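# Phone onto comic book, laptop onto its stand

## Task

Put the phone flat on the comic book so that no part of it hangs off, and set the closed laptop on the laptop stand with its top face upward and one of its long edges resting against the stand's lips; at the end the robot must be touching neither the phone nor the laptop.

## Robot and tools

Robot: two arms, left_arm and right_arm, each with a parallel two-finger gripper. Calibrated bases in the scene frame: left_arm at (+0.031, +0.243, 0) m, right_arm at (-0.029, -0.309, 0) m, both turned only slightly about z (quat_wxyz about (1, 0, 0, +0.014) and (1, 0, 0, +0.003)). A camera stand sits behind the arms. Loose objects may occasionally get nudged by outside pushes.

Frame: one scene frame for all poses, velocities, targets and offset axes. Origin at table-top height, halfway between the arms' nominal bases; +x points out over the table, +y toward left_arm, +z up. Arm names do not correspond to image left or right. Fingers point along the gripper's +z and separate along its y. end_effector_position marks the spot between the pads, roughly 1 cm short of the tips. Reported hand pose can be off by a few cm, more when reaching far.

execute_actions(actions, cameras): actions is a list of actions; each action is a list of up to 15 rows, one per 1/30 s step; if fewer rows are given, the last row repeats to fill 15. Every row is one flat list of 14 numbers in [-1, 1] covering both arms: left_arm dx, dy, dz, rx, ry, rz, opening, then right_arm in that same order. The six pose numbers are offsets, not poses, measured from that arm's Hand target as it was when the action began, along scene axes; every row refers back to that start, not to the row before. Scale: 1.0 = 0.6 m for dx/dy/dz and 180 degrees for rx/ry/rz, which form one rotation vector turning about the Hand target's position. A translation longer than 1.0 gets shortened. Opening is absolute: +1 fully open (0.094 m), -1 closed. Six zeros re-request the current Hand target. Sending the same offset again moves further. Empty actions just returns state and images. cameras: list of names (cam_head_left, cam_head_right), null or ["all"] for all, [] for none; an unknown name voids the call.

move(target, speed, blend, opening_speed, blocking, cameras): target is one 14-number row (same layout and scale as above) or a list of up to 15 such rows; every row is an offset from the same starting Hand targets, not from the previous row. Straight paths, all arms finishing together, at least 0.5 s, cut off at 10 s. speed: m/s, 0.002 to 4.3, default 0.25, one value or one per target; rotation capped at twice that in rad/s. blend: corner rounding radius in m for lists, default 0. opening_speed: rate on the -1..+1 scale per second, at least 0.2; use it to close gently. blocking=false returns after about 0.5 s while the move continues. Paths ignore obstacles and the other arm; grippers lag and may overshoot speed, especially with a nearly straight arm. Do not route a path close to an arm's own base; go around it. Changed openings in the first row apply at once (pausing paths only if that arm is within 10 mm of its pose); in later rows they apply on arrival after everything is still. The result adds a move: line: done (within 10 mm and 2 degrees), off_target, moving, held, fault; limits=paced means the pose was clipped, limits=held means steps were withheld. done does not mean no contact.

wait(seconds 0 to 10) lets time pass holding commands. stop brakes a running move (needs some distance). zoom_image(camera, region [x0, y0, x1, y1] in pixels, at most 504 by 504) enlarges part of the latest image of cam_head_left or cam_head_right (896x504 each). finished_scene(scene: the current scene's number) ends the scene irreversibly; call it only once the goal holds.

Results: Hand target (your last commanded pose after clipping; next offsets start there), end_effector_position and quat_wxyz, Joint positions (last entry is opening in m), joint velocities ("within noise" means at rest), joint torques (include the arm's weight, offsets and noise; entries 3 and 4 wrap at ±28 N m), grip_measured (same scale as opening, reads up to ~2.7 mm wide when empty, can read narrower than a squeezed part), grip_effort_nm (motor effort, negative closing; not pad force), Tool commands.

Control notes: orientation commands are clipped to within 40 degrees of the current one each step. Grippers often rest short of the target because of friction or weight; a new command, even zeros, asks again, or add the missing distance as an offset. Tiny moves may not start. Joint ranges (rad): waist -2.880..2.880, shoulder 0..3.142, elbow 0..3.019 (straight 2.964), wrist pitch -1.693..1.571, wrist yaw -1.571..1.571, wrist roll -2.094..2.094. Near the waist axis, small hand motions can swing the whole arm.

Gripping: pads push about 50-64 N each; full force begins roughly 0.05 below the first-touch reading (more for small, round or soft items). Release by commanding well above grip_measured.

Avoid: anything leaving the table or being set down off it, dropping items or releasing them while moving, fast impacts, hard pushes on fixed or heavy objects, contact or squeezing between the two arms or grippers (the clearance check does not protect the grippers), and sustained pushing or stretched holding, which heats motors (MOTOR HOT warning; at 100 °C an OVER-TEMPERATURE FAULT drops the arm for 30-60 s or more). A stopped arm keeps pressing until commanded away; pull its target back past the gripper to release.

Each tool is called after "Call:" in YAML: its name, and indented under it one key for each argument.

## Session

Call:
execute_actions:
  actions: []

Scene clock: 0.00 s.
left_arm: end_effector_position=(+0.4918, +0.7722, +0.2721) grip_measured=+1.000 grip_effort_nm=n/a end_effector_quat_wxyz=(+0.538, +0.343, +0.763, +0.102) | right_arm: end_effector_position=(+0.0818, -0.5453, +0.1553) grip_measured=+1.000 grip_effort_nm=n/a end_effector_quat_wxyz=(-0.017, +0.931, +0.365, +0.017)
Joint positions: left_arm=[1.048 1.958 1.826 -0.907 1.087 1.594 0.094] | right_arm=[-1.159 1.066 0.823 -1.361 -0.035 1.239 0.094]
Joint velocities: within noise
Joint torques (N m): no reading
Motor temperatures (°C): left_arm=[23 25 27 24 28 25 28] | right_arm=[27 30 27 25 24 24 25]
Heat: left arm: hottest wrist yaw 28 °C; right arm: hottest shoulder 30 °C.
Hand target: left_arm +0.4940, +0.7762, +0.2939; +0.539, +0.352, +0.755, +0.121 | right_arm +0.0850, -0.5526, +0.1636; -0.006, +0.931, +0.366, +0.017
Tool commands: left_gripper/opening=+1.0 right_gripper/opening=+1.0

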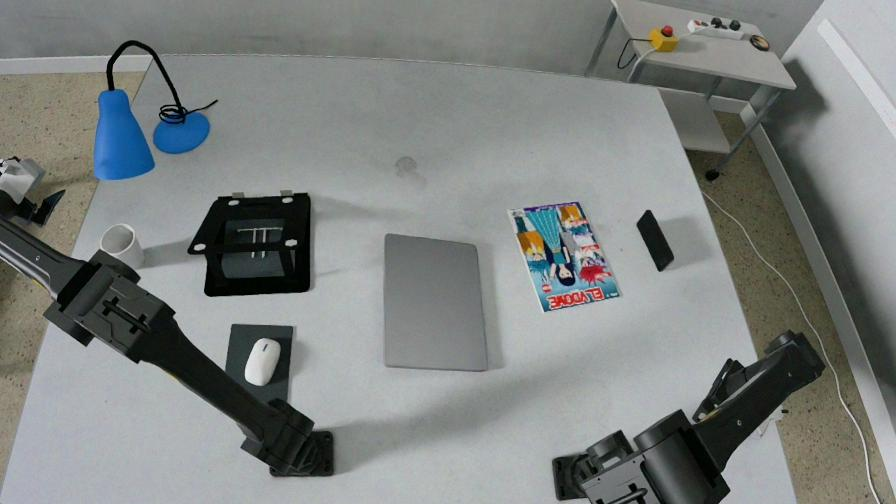

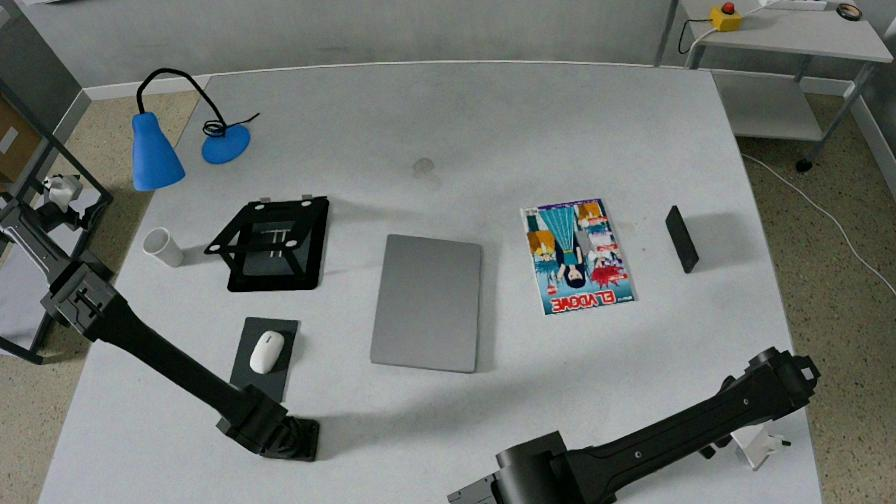

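Call:
zoom_image:
  camera: "cam_head_left"
  region: [170, 170, 510, 390]

Call:
zoom_image:
  camera: "cam_head_right"
  region: [190, 180, 390, 310]

Call:
zoom_image:
  camera: "cam_head_left"
  region: [500, 180, 720, 320]

Call:
zoom_image:
  camera: "cam_head_right"
  region: [350, 200, 720, 390]

Scaled by 1.482.

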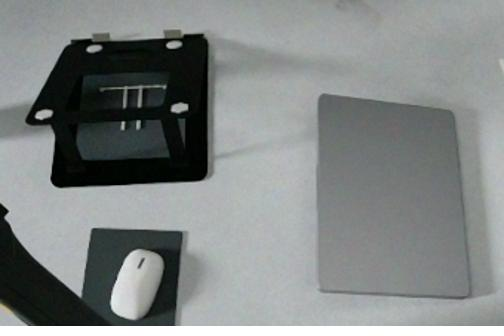

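Scaled by 2.520.

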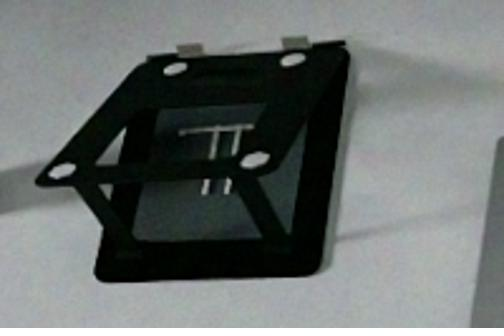

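Scaled by 2.291.

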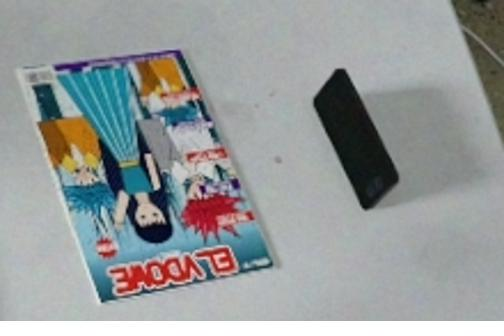

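Scaled by 1.362.

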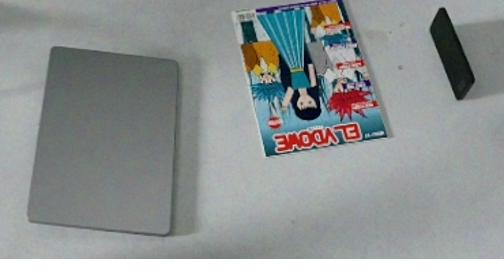

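Call:
move:
  target: [0.14,-0.8,0.02,-0.084,0.374,0.245,1,0.69,0.05,0.14,0,0,-0.096,1]
  speed: 0.5

Scene clock: 61.67 s.
left_arm: end_effector_position=(+0.5646, +0.2928, +0.2803) grip_measured=+1.000 grip_effort_nm=0.012 end_effector_quat_wxyz=(-0.001, +0.007, +1.000, +0.002) | right_arm: end_effector_position=(+0.4821, -0.5197, +0.2396) grip_measured=+1.000 grip_effort_nm=-0.012 end_effector_quat_wxyz=(-0.034, +0.947, +0.318, +0.031)
Joint positions: left_arm=[0.064 1.751 1.849 -1.67 -0.004 0.107 0.094] | right_arm=[-0.424 1.79 1.794 -1.575 -0.091 2.075 0.094]
Joint velocities: within noise
Joint torques (N m): left_arm=[-0.97 -18.26 16.81 -0.08 0.11 -0.03] | right_arm=[0.97 -17.67 12.78 -0.42 -0.03 0.23]
Motor temperatures (°C): left_arm=[23 31 32 24 28 24 27] | right_arm=[27 30 37 25 24 24 25]
Heat: left arm: hottest elbow 32 °C; right arm: hottest elbow 37 °C.
Hand target: left_arm +0.5780, +0.2961, +0.3059; +0.000, +0.000, +1.000, +0.000 | right_arm +0.4991, -0.5227, +0.2475; -0.003, +0.975, +0.222, +0.018
Off the commanded pose: left_arm 0.029 m, 1 deg | right_arm 0.019 m, 12 deg.
joint sent to its limit (left arm) — joint 4 (wrist pitch), lower limit. The joint targets are off in orientation, not in position.
joint sent to its limit (right arm) — joint 6 (wrist roll), upper limit. The joint targets are off in orientation, not in position.
move: off_target (left_arm, right_arm)

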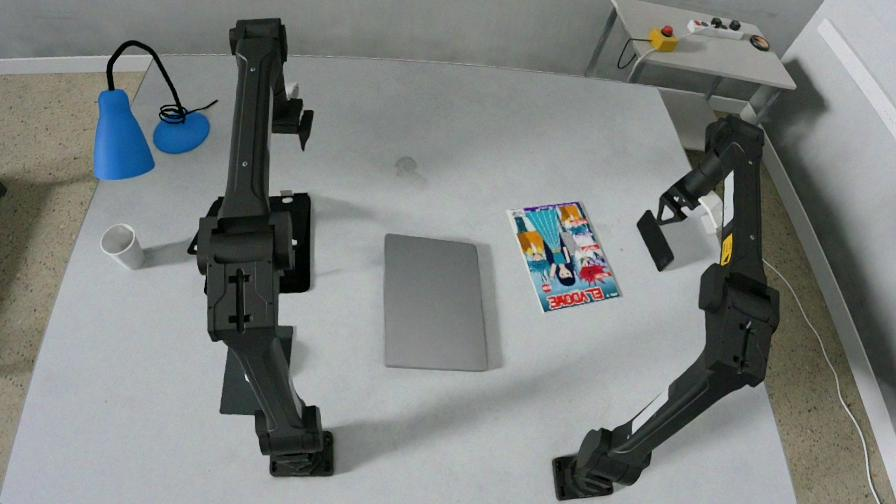

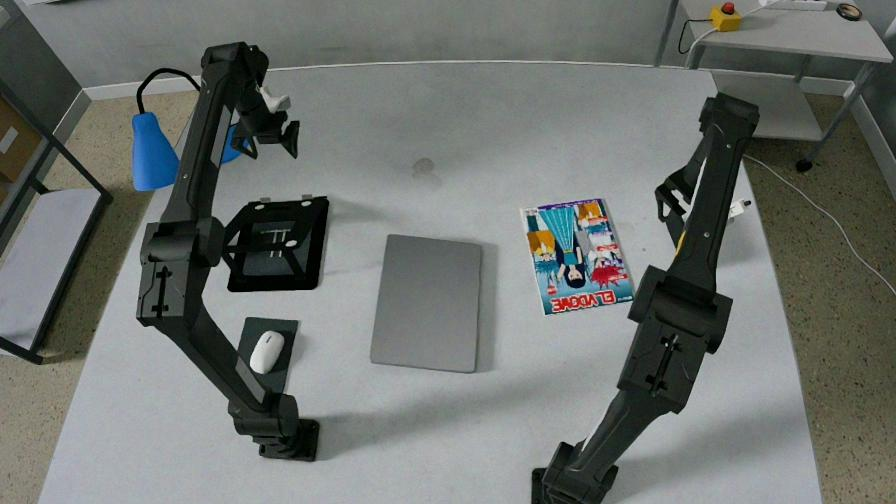

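Call:
move:
  target:
    - [0,0,0,0,0,0,1,0,0,0,0,0,0.5,1]
    - [0,0,0,0,0,0,1,0,0,-0.07,0,0,1.0,1]
  speed: 0.9

Call:
zoom_image:
  camera: "cam_head_left"
  region: [580, 100, 800, 300]

Call:
zoom_image:
  camera: "cam_head_right"
  region: [580, 100, 800, 300]

Scene clock: 69.30 s.
left_arm: end_effector_position=(+0.5646, +0.2928, +0.2803) grip_measured=+1.000 grip_effort_nm=0.012 end_effector_quat_wxyz=(-0.001, +0.006, +1.000, +0.002) | right_arm: end_effector_position=(+0.4958, -0.5264, +0.2249) grip_measured=+1.000 grip_effort_nm=-0.037 end_effector_quat_wxyz=(-0.007, -0.214, +0.977, -0.012)
Joint positions: left_arm=[0.064 1.751 1.849 -1.67 -0.004 0.106 0.094] | right_arm=[-0.388 1.832 1.816 -1.552 0.028 -0.814 0.094]
Joint velocities: within noise
Joint torques (N m): left_arm=[-0.32 -18.02 16.91 0.02 0.04 -0.1] | right_arm=[1.08 -19.14 7.3 0.49 -0.06 0.09]
Motor temperatures (°C): left_arm=[23 30 33 24 28 24 27] | right_arm=[27 31 38 25 24 24 25]
Heat: left arm: hottest elbow 33 °C; right arm: hottest elbow 38 °C.
Hand target: left_arm +0.5780, +0.2961, +0.3059; +0.000, +0.000, +1.000, +0.000 | right_arm +0.4991, -0.5227, +0.2056; -0.018, -0.221, +0.975, -0.004
Off the commanded pose: left_arm 0.029 m, 1 deg | right_arm 0.020 m, 2 deg.
joint sent to its limit (left arm) — joint 4 (wrist pitch), lower limit. The joint targets are off in orientation, not in position.
move: off_target (left_arm, right_arm)

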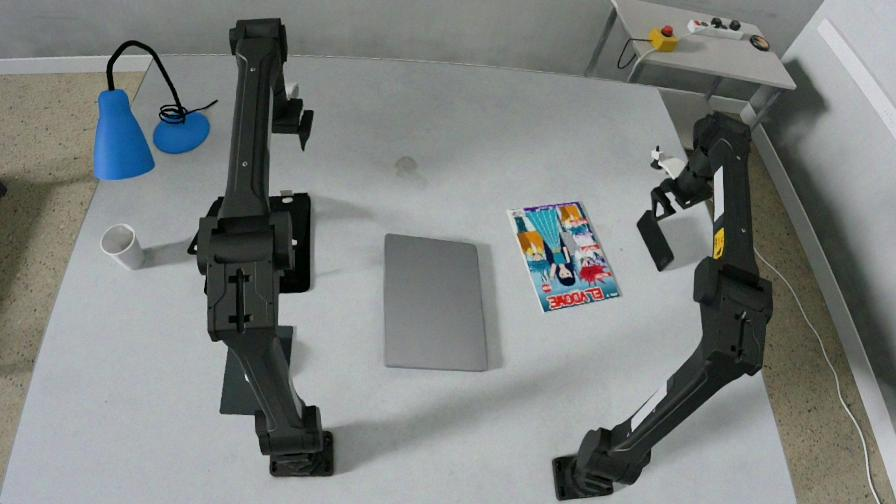

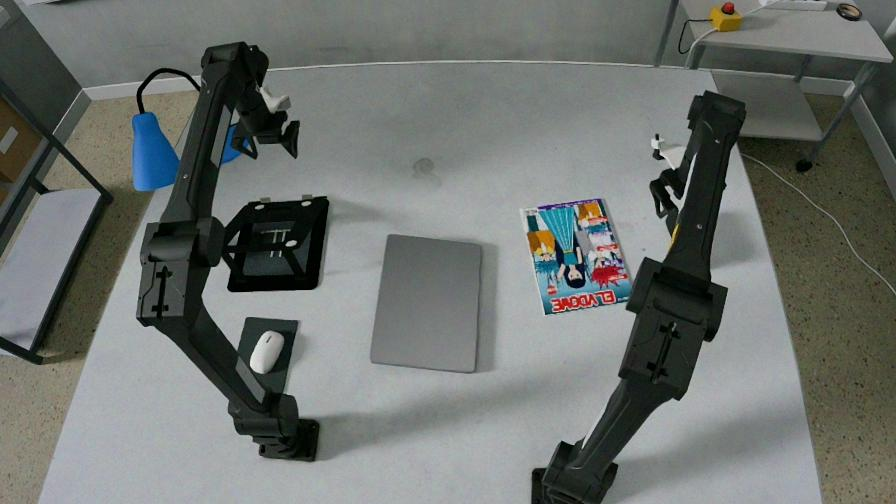

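Scaled by 2.291.

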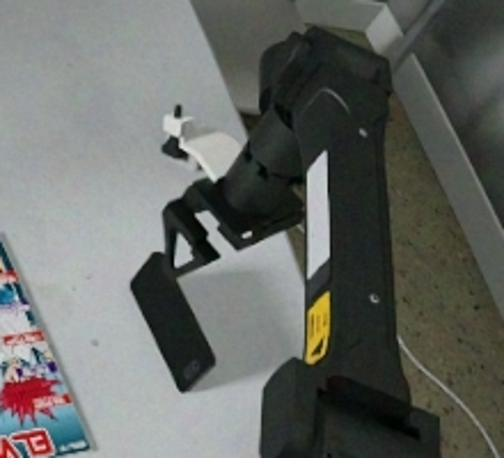

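Scaled by 2.291.

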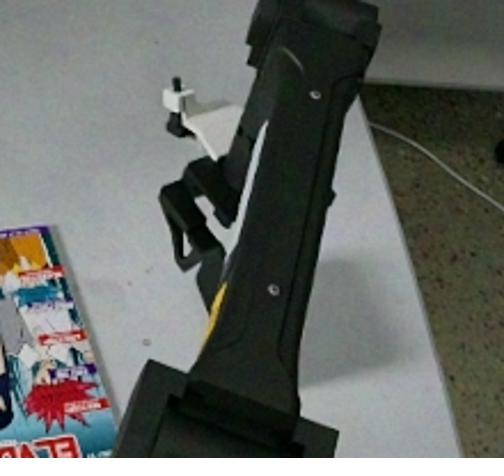

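Call:
move:
  target: [0,0,0,0,0,0,1,0.007,0.005,-0.13,0,0,0,1]
  speed: 0.3

Call:
zoom_image:
  camera: "cam_head_left"
  region: [580, 150, 760, 300]

Call:
zoom_image:
  camera: "cam_head_right"
  region: [580, 150, 760, 300]

Scene clock: 77.90 s.
left_arm: end_effector_position=(+0.5646, +0.2928, +0.2803) grip_measured=+1.000 grip_effort_nm=0.012 end_effector_quat_wxyz=(-0.001, +0.006, +1.000, +0.002) | right_arm: end_effector_position=(+0.4995, -0.5262, +0.1400) grip_measured=+1.000 grip_effort_nm=-0.037 end_effector_quat_wxyz=(-0.013, -0.216, +0.976, -0.008)
Joint positions: left_arm=[0.064 1.751 1.849 -1.67 -0.004 0.106 0.094] | right_arm=[-0.386 1.879 1.66 -1.364 0.028 -0.815 0.094]
Joint velocities: within noise
Joint torques (N m): left_arm=[-1.14 -18.43 16.98 0.1 0.11 -0.11] | right_arm=[1.38 -21.13 7.53 0.46 -0.08 0.15]
Motor temperatures (°C): left_arm=[23 30 34 24 28 24 27] | right_arm=[27 31 37 25 24 23 25]
Heat: left arm: hottest elbow 34 °C; right arm: hottest elbow 37 °C.
Hand target: left_arm +0.5780, +0.2961, +0.3059; +0.000, +0.000, +1.000, +0.000 | right_arm +0.5032, -0.5196, +0.1275; -0.018, -0.222, +0.975, -0.003
Off the commanded pose: left_arm 0.029 m, 1 deg | right_arm 0.014 m, 1 deg.
joint sent to its limit (left arm) — joint 4 (wrist pitch), lower limit. The joint targets are off in orientation, not in position.
move: off_target (left_arm, right_arm)

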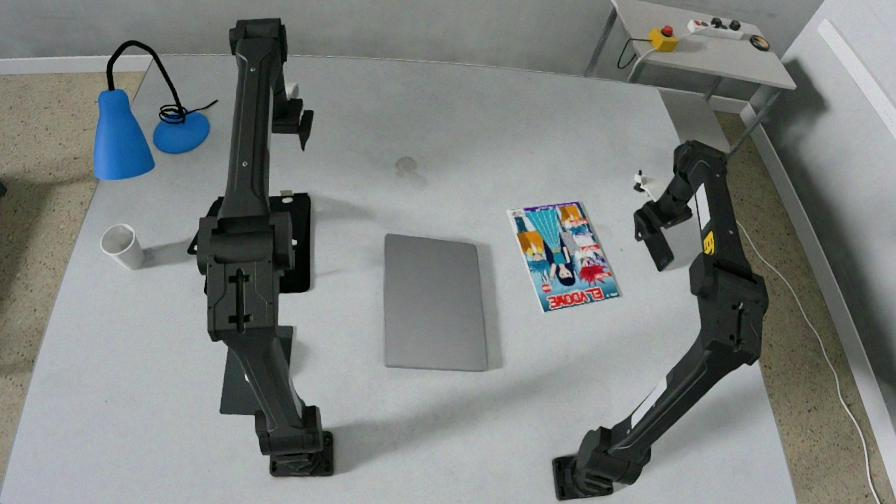

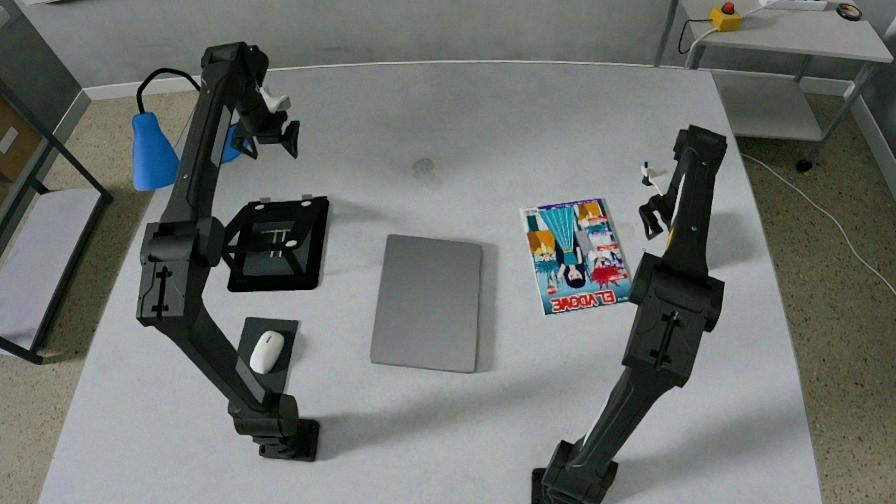

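Scaled by 2.800.

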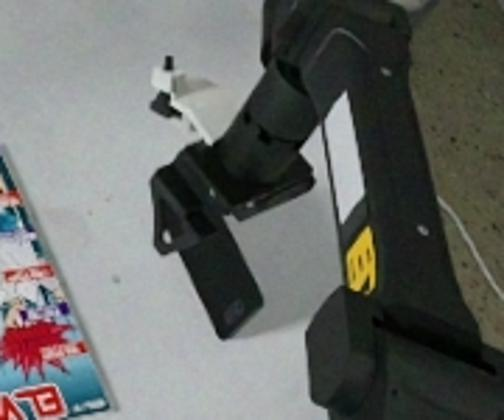

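Scaled by 2.800.

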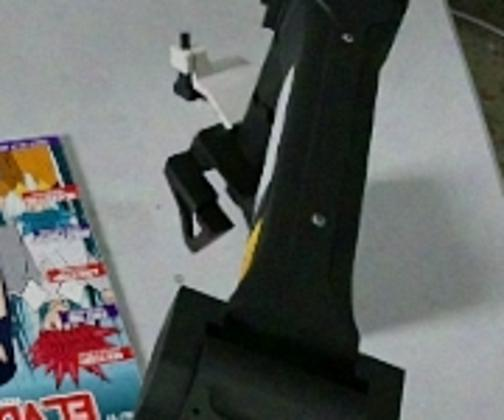

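Call:
move:
  target: [0,0,0,0,0,0,1,-0.4,0.2,0.1,0,0,0,1]
  speed: 0.5

Call:
zoom_image:
  camera: "cam_head_left"
  region: [620, 190, 720, 290]

Call:
zoom_image:
  camera: "cam_head_right"
  region: [650, 190, 750, 290]

Scene clock: 101.70 s.
left_arm: end_effector_position=(+0.5646, +0.2928, +0.2803) grip_measured=+1.000 grip_effort_nm=0.017 end_effector_quat_wxyz=(-0.001, +0.006, +1.000, +0.002) | right_arm: end_effector_position=(+0.2681, -0.4052, +0.1924) grip_measured=+1.000 grip_effort_nm=-0.042 end_effector_quat_wxyz=(-0.008, -0.219, +0.976, -0.008)
Joint positions: left_arm=[0.064 1.751 1.849 -1.67 -0.004 0.106 0.094] | right_arm=[-0.304 1.171 0.999 -1.404 0.022 -0.74 0.094]
Joint velocities: within noise
Joint torques (N m): left_arm=[-1.26 -18.67 16.87 0.08 0.07 -0.07] | right_arm=[1.44 -8.7 7.42 -0.23 0.05 0.19]
Motor temperatures (°C): left_arm=[23 29 36 24 27 24 27] | right_arm=[27 32 35 25 24 23 25]
Heat: left arm: hottest elbow 36 °C; right arm: hottest elbow 35 °C.
Hand target: left_arm +0.5780, +0.2961, +0.3059; +0.000, +0.000, +1.000, +0.000 | right_arm +0.2632, -0.3996, +0.1875; -0.018, -0.221, +0.975, -0.003
Off the commanded pose: left_arm 0.029 m, 1 deg | right_arm 0.009 m, 1 deg.
joint sent to its limit (left arm) — joint 4 (wrist pitch), lower limit. The joint targets are off in orientation, not in position.
move: off_target (left_arm)

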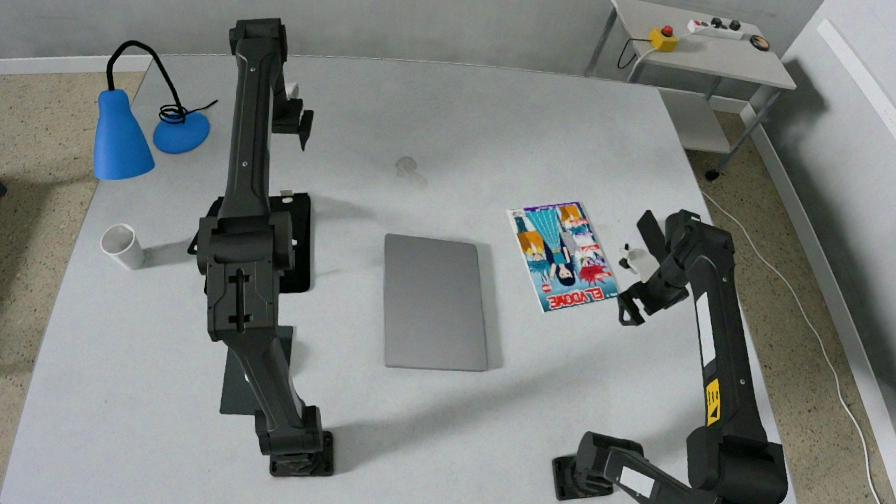

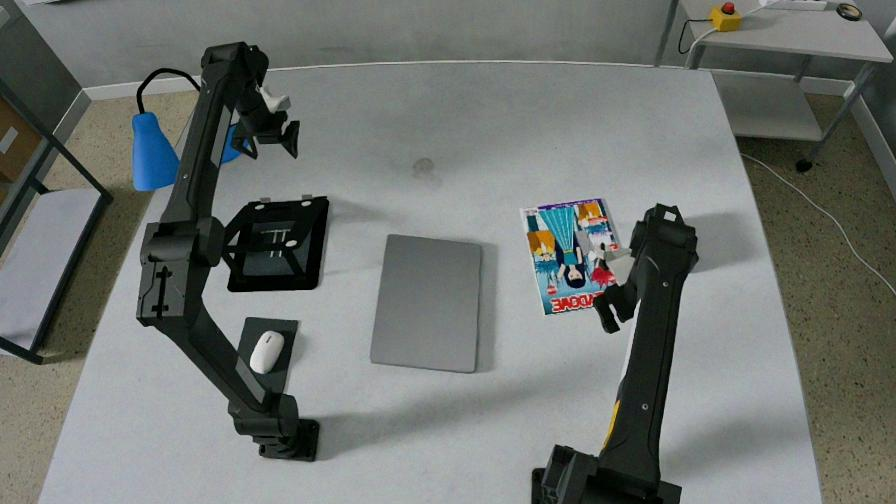

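Scaled by 5.040.

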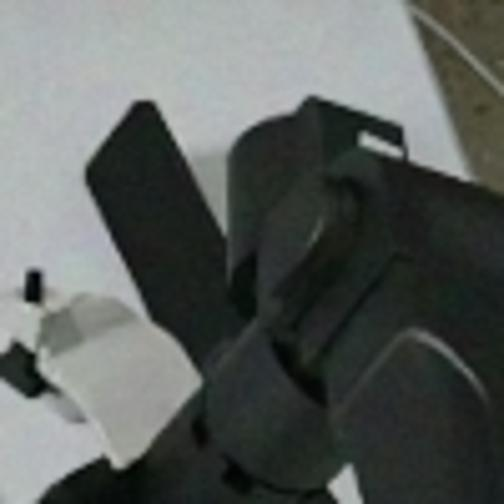

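Scaled by 5.040.

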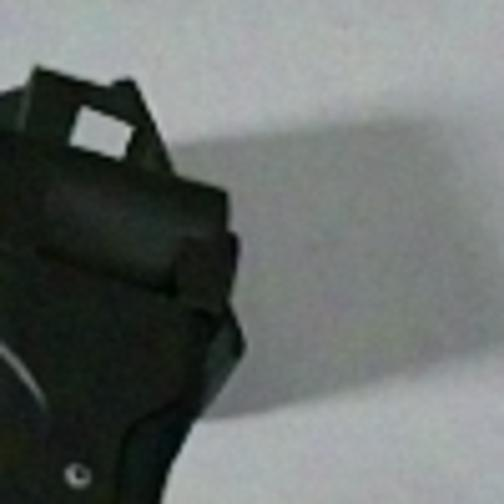

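Call:
move:
  target: [0,0,0,0,0,0,1,0.49,-0.367,-0.05,0,0,-0.078,1]
  speed: 0.4

Call:
zoom_image:
  camera: "cam_head_left"
  region: [620, 160, 740, 280]

Call:
zoom_image:
  camera: "cam_head_right"
  region: [630, 160, 750, 280]

Scene clock: 120.33 s.
left_arm: end_effector_position=(+0.5646, +0.2928, +0.2803) grip_measured=+1.000 grip_effort_nm=0.017 end_effector_quat_wxyz=(-0.001, +0.006, +1.000, +0.002) | right_arm: end_effector_position=(+0.5460, -0.6087, +0.1566) grip_measured=+1.000 grip_effort_nm=-0.037 end_effector_quat_wxyz=(-0.025, -0.108, +0.994, +0.002)
Joint positions: left_arm=[0.064 1.751 1.849 -1.67 -0.004 0.106 0.094] | right_arm=[-0.478 2.119 2.083 -1.578 0.024 -0.69 0.094]
Joint velocities: within noise
Joint torques (N m): left_arm=[-0.85 -18.49 16.92 -0.12 0.09 -0.04] | right_arm=[-0.03 -22.48 12.67 -0.44 -0.07 0.22]
Motor temperatures (°C): left_arm=[23 29 37 24 27 24 27] | right_arm=[27 32 34 25 24 23 25]
Heat: left arm: hottest elbow 37 °C; right arm: hottest elbow 34 °C.
Hand target: left_arm +0.5780, +0.2961, +0.3059; +0.000, +0.000, +1.000, +0.000 | right_arm +0.5571, -0.6200, +0.1574; -0.018, -0.101, +0.995, -0.001
Off the commanded pose: left_arm 0.029 m, 1 deg | right_arm 0.016 m, 1 deg.
joint sent to its limit (left arm) — joint 4 (wrist pitch), lower limit. The joint targets are off in orientation, not in position.
move: off_target (left_arm, right_arm)

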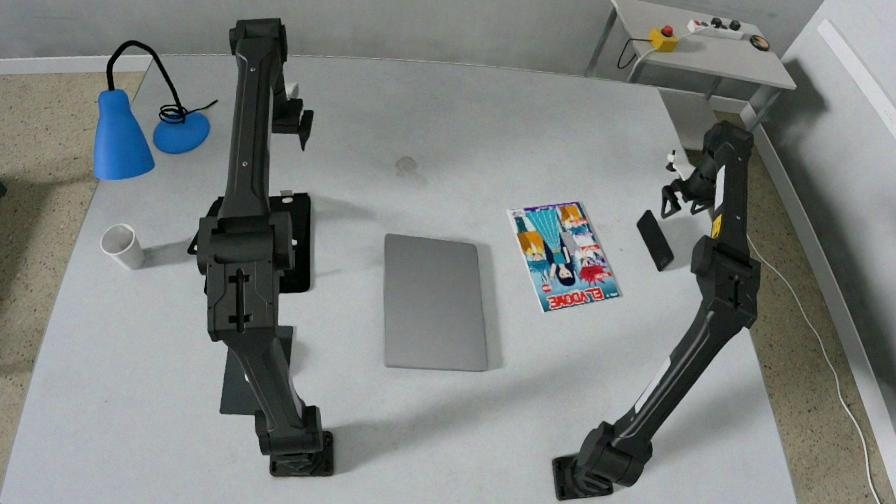

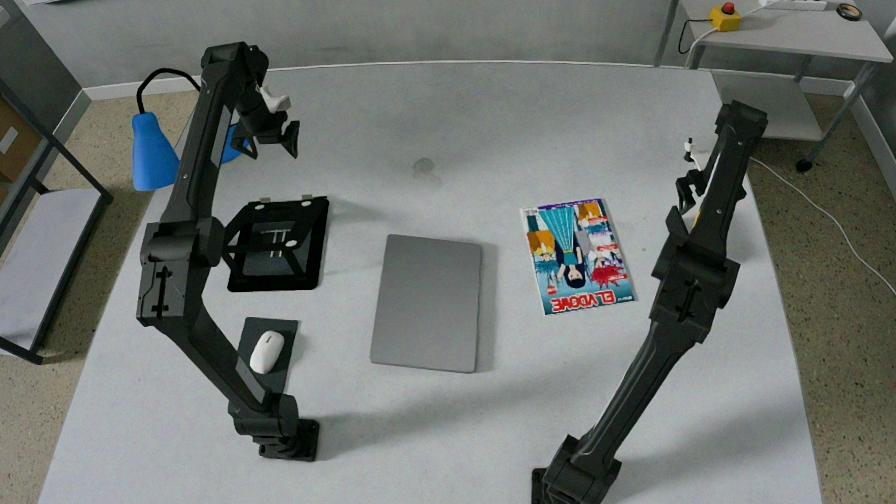

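Scaled by 4.200.

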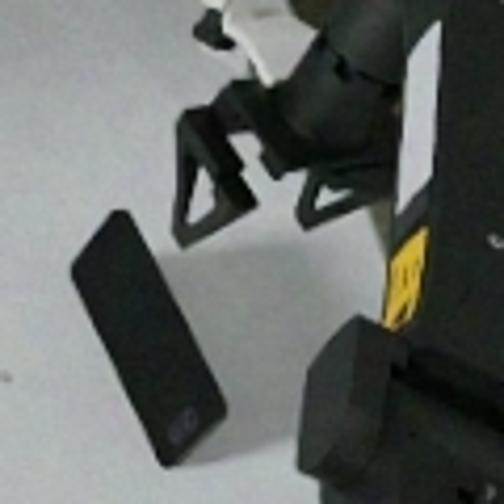

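Scaled by 4.200.

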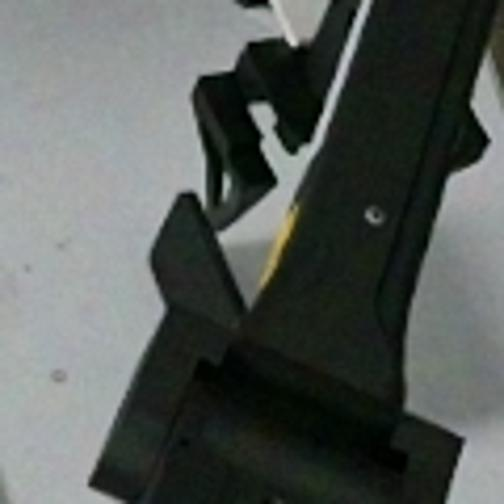

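Call:
move:
  target:
    - [0,0,0,0,0,0,1,0.017,-0.028,-0.09,0,0,0.006,1]
    - [0,0,0,0,0,0,1,0.017,-0.028,-0.175,0,0,0.006,1]
  speed: 0.15

Call:
zoom_image:
  camera: "cam_head_left"
  region: [610, 180, 710, 280]

Scene clock: 130.27 s.
left_arm: end_effector_position=(+0.5646, +0.2928, +0.2803) grip_measured=+1.000 grip_effort_nm=0.017 end_effector_quat_wxyz=(-0.001, +0.006, +1.000, +0.002) | right_arm: end_effector_position=(+0.5726, -0.6310, +0.0779) grip_measured=+1.000 grip_effort_nm=-0.037 end_effector_quat_wxyz=(-0.005, -0.112, +0.994, -0.011)
Joint positions: left_arm=[0.064 1.751 1.849 -1.67 -0.004 0.106 0.094] | right_arm=[-0.49 2.22 2.049 -1.396 0.024 -0.708 0.094]
Joint velocities: within noise
Joint torques (N m): left_arm=[-1.14 -18.49 17.01 -0.01 0.09 -0.06] | right_arm=[-0.15 -24.18 7.42 0.57 -0.04 0.08]
Motor temperatures (°C): left_arm=[23 29 37 24 27 24 27] | right_arm=[27 34 35 25 24 23 25]
Heat: left arm: hottest elbow 37 °C; right arm: hottest elbow 35 °C.
Hand target: left_arm +0.5780, +0.2961, +0.3059; +0.000, +0.000, +1.000, +0.000 | right_arm +0.5675, -0.6366, +0.0525; -0.018, -0.110, +0.994, -0.001
Off the commanded pose: left_arm 0.029 m, 1 deg | right_arm 0.027 m, 2 deg.
joint sent to its limit (left arm) — joint 4 (wrist pitch), lower limit. The joint targets are off in orientation, not in position.
move: off_target (left_arm, right_arm)

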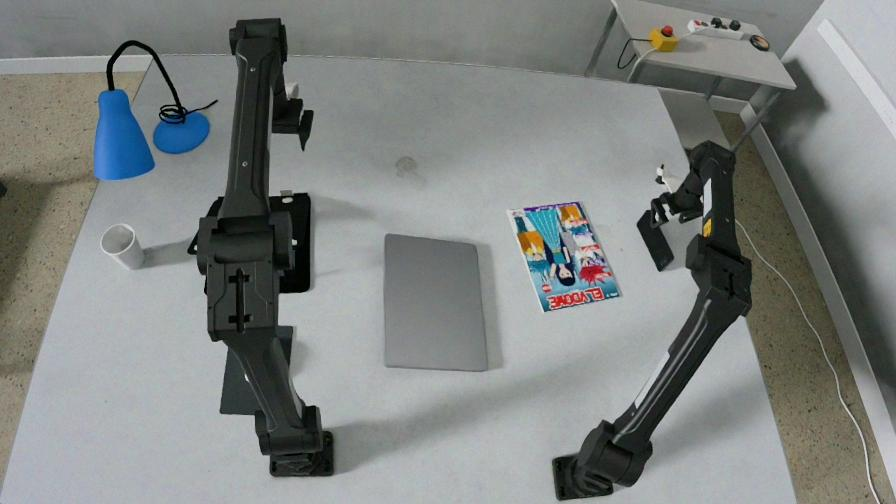

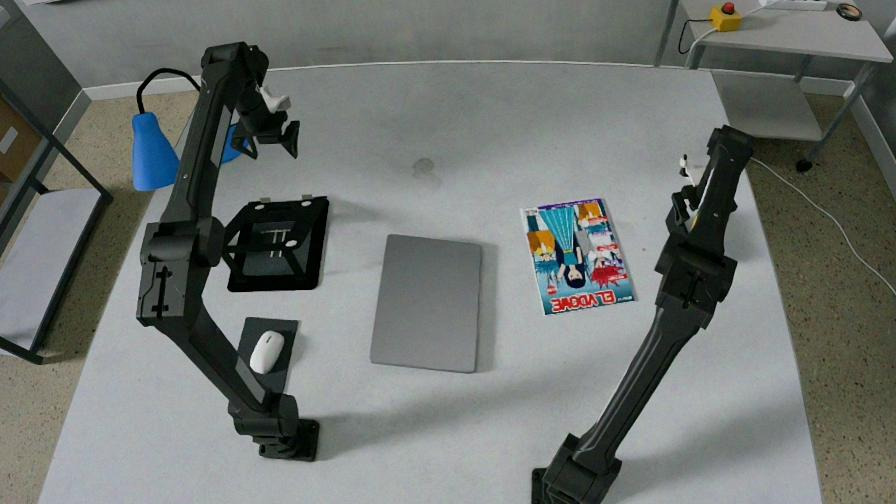

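Scaled by 5.040.

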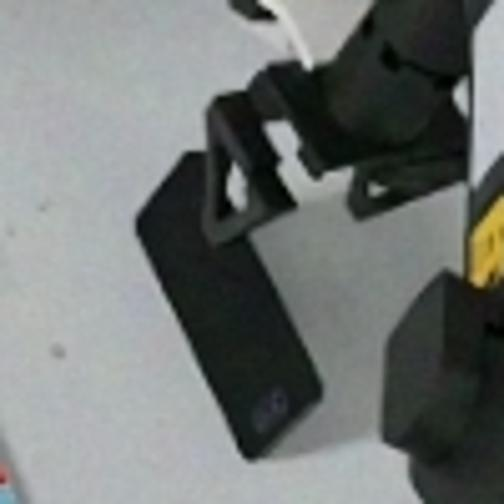

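Call:
move:
  target:
    - [0,0,0,0,0,0,1,0,0,0.09,0,0,0,1]
    - [0,0,0,0,0,0,1,-0.012,0.038,0.085,0,0,0.03,1]
  speed: 0.15

Call:
zoom_image:
  camera: "cam_head_left"
  region: [610, 180, 710, 280]

Scene clock: 136.93 s.
left_arm: end_effector_position=(+0.5646, +0.2928, +0.2803) grip_measured=+1.000 grip_effort_nm=0.017 end_effector_quat_wxyz=(-0.001, +0.006, +1.000, +0.002) | right_arm: end_effector_position=(+0.5577, -0.6206, +0.0975) grip_measured=+1.000 grip_effort_nm=-0.042 end_effector_quat_wxyz=(-0.024, -0.148, +0.989, +0.002)
Joint positions: left_arm=[0.064 1.751 1.849 -1.67 -0.004 0.106 0.094] | right_arm=[-0.486 2.187 2.043 -1.467 0.024 -0.777 0.094]
Joint velocities: within noise
Joint torques (N m): left_arm=[-1.79 -18.9 17.03 0.06 0.12 -0.06] | right_arm=[1.26 -27.81 7.23 0.39 0.02 0.09]
Motor temperatures (°C): left_arm=[23 29 37 24 27 24 27] | right_arm=[27 34 35 25 24 23 25]
Heat: left arm: hottest elbow 37 °C; right arm: hottest elbow 35 °C.
Hand target: left_arm +0.5780, +0.2961, +0.3059; +0.000, +0.000, +1.000, +0.000 | right_arm +0.5602, -0.6139, +0.1033; -0.018, -0.157, +0.987, -0.002
Off the commanded pose: left_arm 0.029 m, 1 deg | right_arm 0.009 m, 1 deg.
joint sent to its limit (left arm) — joint 4 (wrist pitch), lower limit. The joint targets are off in orientation, not in position.
move: off_target (left_arm)

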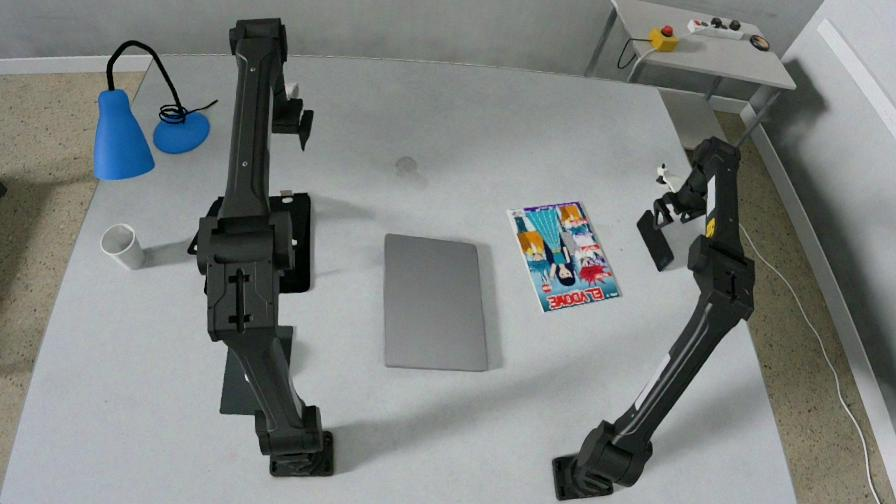

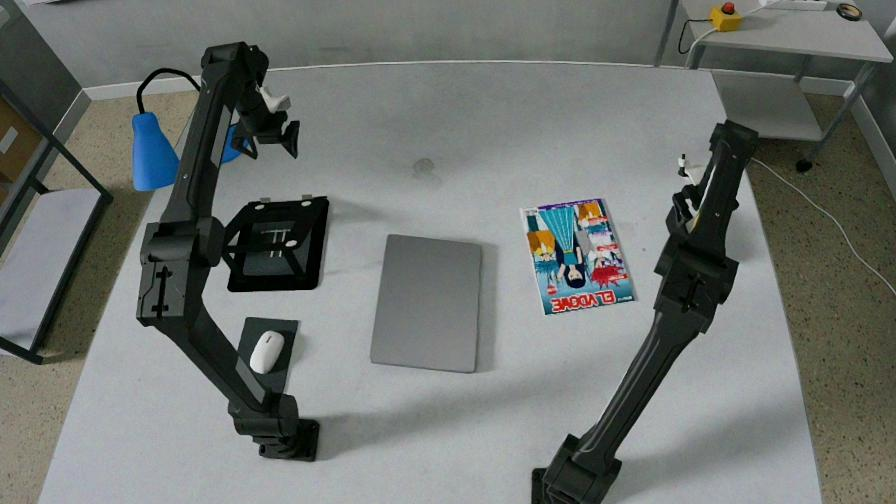

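Scaled by 5.040.

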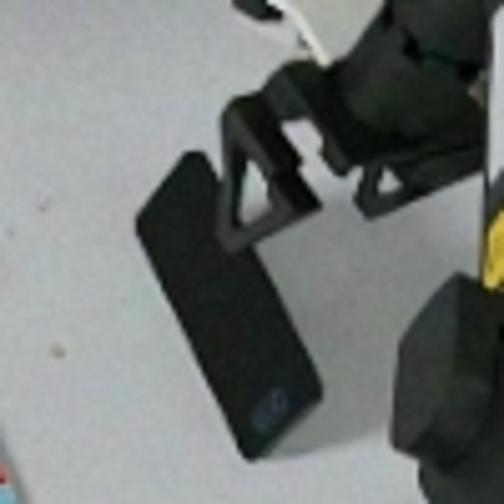

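Call:
move:
  target:
    - [0,0,0,0,0,0,1,-0.018,0.03,0,0,0,0.02,1]
    - [0,0,0,0,0,0,1,-0.018,0.03,-0.09,0,0,0.02,1]
  speed: 0.12

Call:
zoom_image:
  camera: "cam_head_left"
  region: [610, 180, 710, 280]

Scene clock: 140.90 s.
left_arm: end_effector_position=(+0.5646, +0.2928, +0.2803) grip_measured=+1.000 grip_effort_nm=0.017 end_effector_quat_wxyz=(-0.001, +0.006, +1.000, +0.002) | right_arm: end_effector_position=(+0.5490, -0.6022, +0.0602) grip_measured=+1.000 grip_effort_nm=-0.037 end_effector_quat_wxyz=(-0.013, -0.179, +0.984, -0.005)
Joint positions: left_arm=[0.064 1.751 1.849 -1.67 -0.004 0.106 0.094] | right_arm=[-0.467 2.143 1.867 -1.309 0.024 -0.822 0.094]
Joint velocities: within noise
Joint torques (N m): left_arm=[-0.73 -18.78 16.98 -0.23 0.11 -0.08] | right_arm=[1.26 -24.88 7.21 0.39 0.06 0.09]
Motor temperatures (°C): left_arm=[23 29 37 24 27 24 27] | right_arm=[27 35 35 25 24 23 25]
Heat: left arm: hottest elbow 37 °C; right arm: hottest shoulder 35 °C.
Hand target: left_arm +0.5780, +0.2961, +0.3059; +0.000, +0.000, +1.000, +0.000 | right_arm +0.5494, -0.5960, +0.0494; -0.018, -0.188, +0.982, -0.003
Off the commanded pose: left_arm 0.029 m, 1 deg | right_arm 0.013 m, 1 deg.
joint sent to its limit (left arm) — joint 4 (wrist pitch), lower limit. The joint targets are off in orientation, not in position.
move: off_target (left_arm, right_arm)

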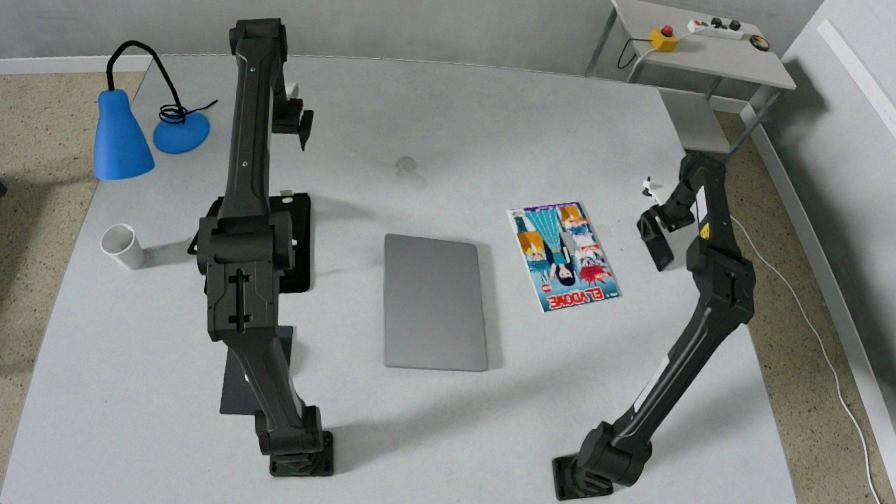

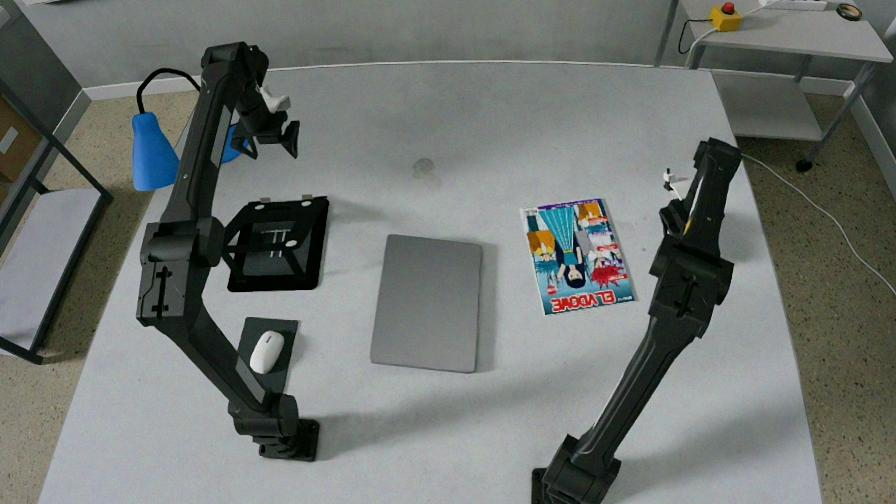

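Scaled by 5.040.

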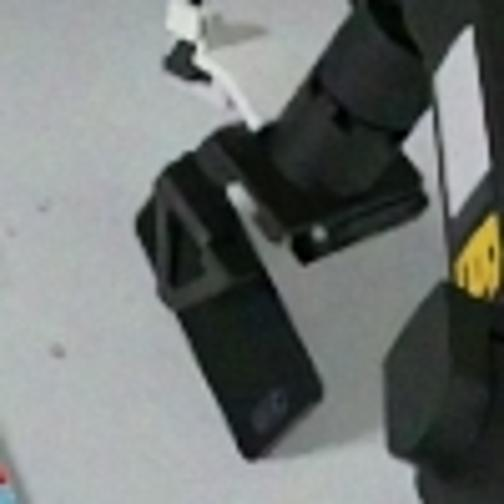

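Call:
move:
  target:
    - [0,0,0,0,0,0,1,0,0.0,-0.018,0,0,0,1]
  speed: 0.12
  cameras: []

Call:
move:
  target:
    - [0,0,0,0,0,0,1,0,0,0,0,0,0,-1]
  opening_speed: 0.8
  cameras: ["cam_head_left"]

Call:
zoom_image:
  camera: "cam_head_left"
  region: [610, 180, 710, 280]

Scene clock: 144.07 s.
left_arm: end_effector_position=(+0.5646, +0.2928, +0.2803) grip_measured=+1.000 grip_effort_nm=0.017 end_effector_quat_wxyz=(-0.001, +0.006, +1.000, +0.002) | right_arm: end_effector_position=(+0.5496, -0.6025, +0.0550) grip_measured=+1.000 grip_effort_nm=-0.037 end_effector_quat_wxyz=(-0.009, -0.179, +0.984, -0.008)
Joint positions: left_arm=[0.064 1.751 1.849 -1.67 -0.004 0.106 0.094] | right_arm=[-0.467 2.143 1.852 -1.286 0.024 -0.823 0.094]
Joint velocities: within noise
Joint torques (N m): left_arm=[-1.2 -18.49 17.02 -0.18 0.07 -0.07] | right_arm=[1.14 -23.94 6.98 0.51 0.06 0.08]
Motor temperatures (°C): left_arm=[23 29 38 24 27 24 27] | right_arm=[27 35 35 25 24 23 25]
Heat: left arm: hottest elbow 38 °C; right arm: hottest shoulder 35 °C.
Hand target: left_arm +0.5780, +0.2961, +0.3059; +0.000, +0.000, +1.000, +0.000 | right_arm +0.5493, -0.5959, +0.0385; -0.018, -0.188, +0.982, -0.003
Off the commanded pose: left_arm 0.029 m, 1 deg | right_arm 0.018 m, 2 deg.
joint sent to its limit (left arm) — joint 4 (wrist pitch), lower limit. The joint targets are off in orientation, not in position.
move: off_target (left_arm, right_arm)
No camera images: "cameras" was empty.

Scene clock: 146.77 s.
left_arm: end_effector_position=(+0.5646, +0.2928, +0.2803) grip_measured=+1.000 grip_effort_nm=0.012 end_effector_quat_wxyz=(-0.001, +0.006, +1.000, +0.002) | right_arm: end_effector_position=(+0.5499, -0.6024, +0.0550) grip_measured=-0.842 grip_effort_nm=-1.028 end_effector_quat_wxyz=(-0.009, -0.180, +0.984, -0.008)
Joint positions: left_arm=[0.064 1.751 1.849 -1.67 -0.004 0.106 0.094] | right_arm=[-0.467 2.143 1.852 -1.285 0.024 -0.824 0.007]
Joint velocities: within noise
Joint torques (N m): left_arm=[-1.32 -18.2 16.9 -0.12 0.09 -0.08] | right_arm=[1.26 -23.88 6.97 0.42 0.07 0.1]
Motor temperatures (°C): left_arm=[23 29 38 24 27 24 27] | right_arm=[27 36 35 25 24 23 25]
Heat: left arm: hottest elbow 38 °C; right arm: hottest shoulder 36 °C.
Hand target: left_arm +0.5780, +0.2961, +0.3059; +0.000, +0.000, +1.000, +0.000 | right_arm +0.5494, -0.5958, +0.0385; -0.018, -0.188, +0.982, -0.003
Off the commanded pose: left_arm 0.029 m, 1 deg | right_arm 0.018 m, 2 deg.
joint sent to its limit (left arm) — joint 4 (wrist pitch), lower limit. The joint targets are off in orientation, not in position.
move: off_target (left_arm, right_arm)
Images, in order (width x height): cam_head_left 896x504.

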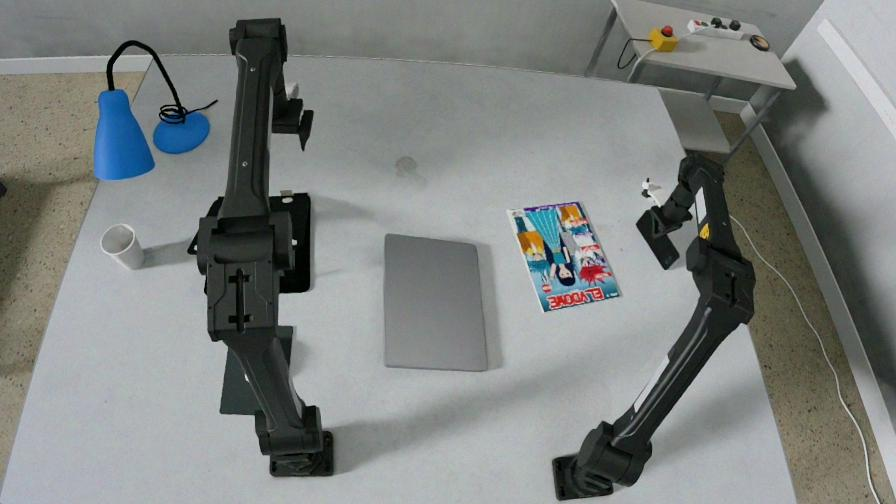

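Scaled by 5.040.

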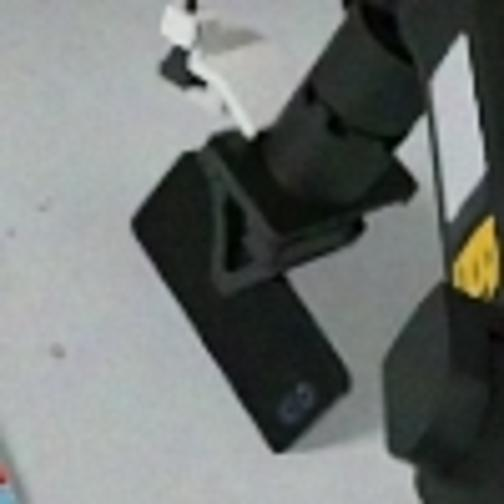

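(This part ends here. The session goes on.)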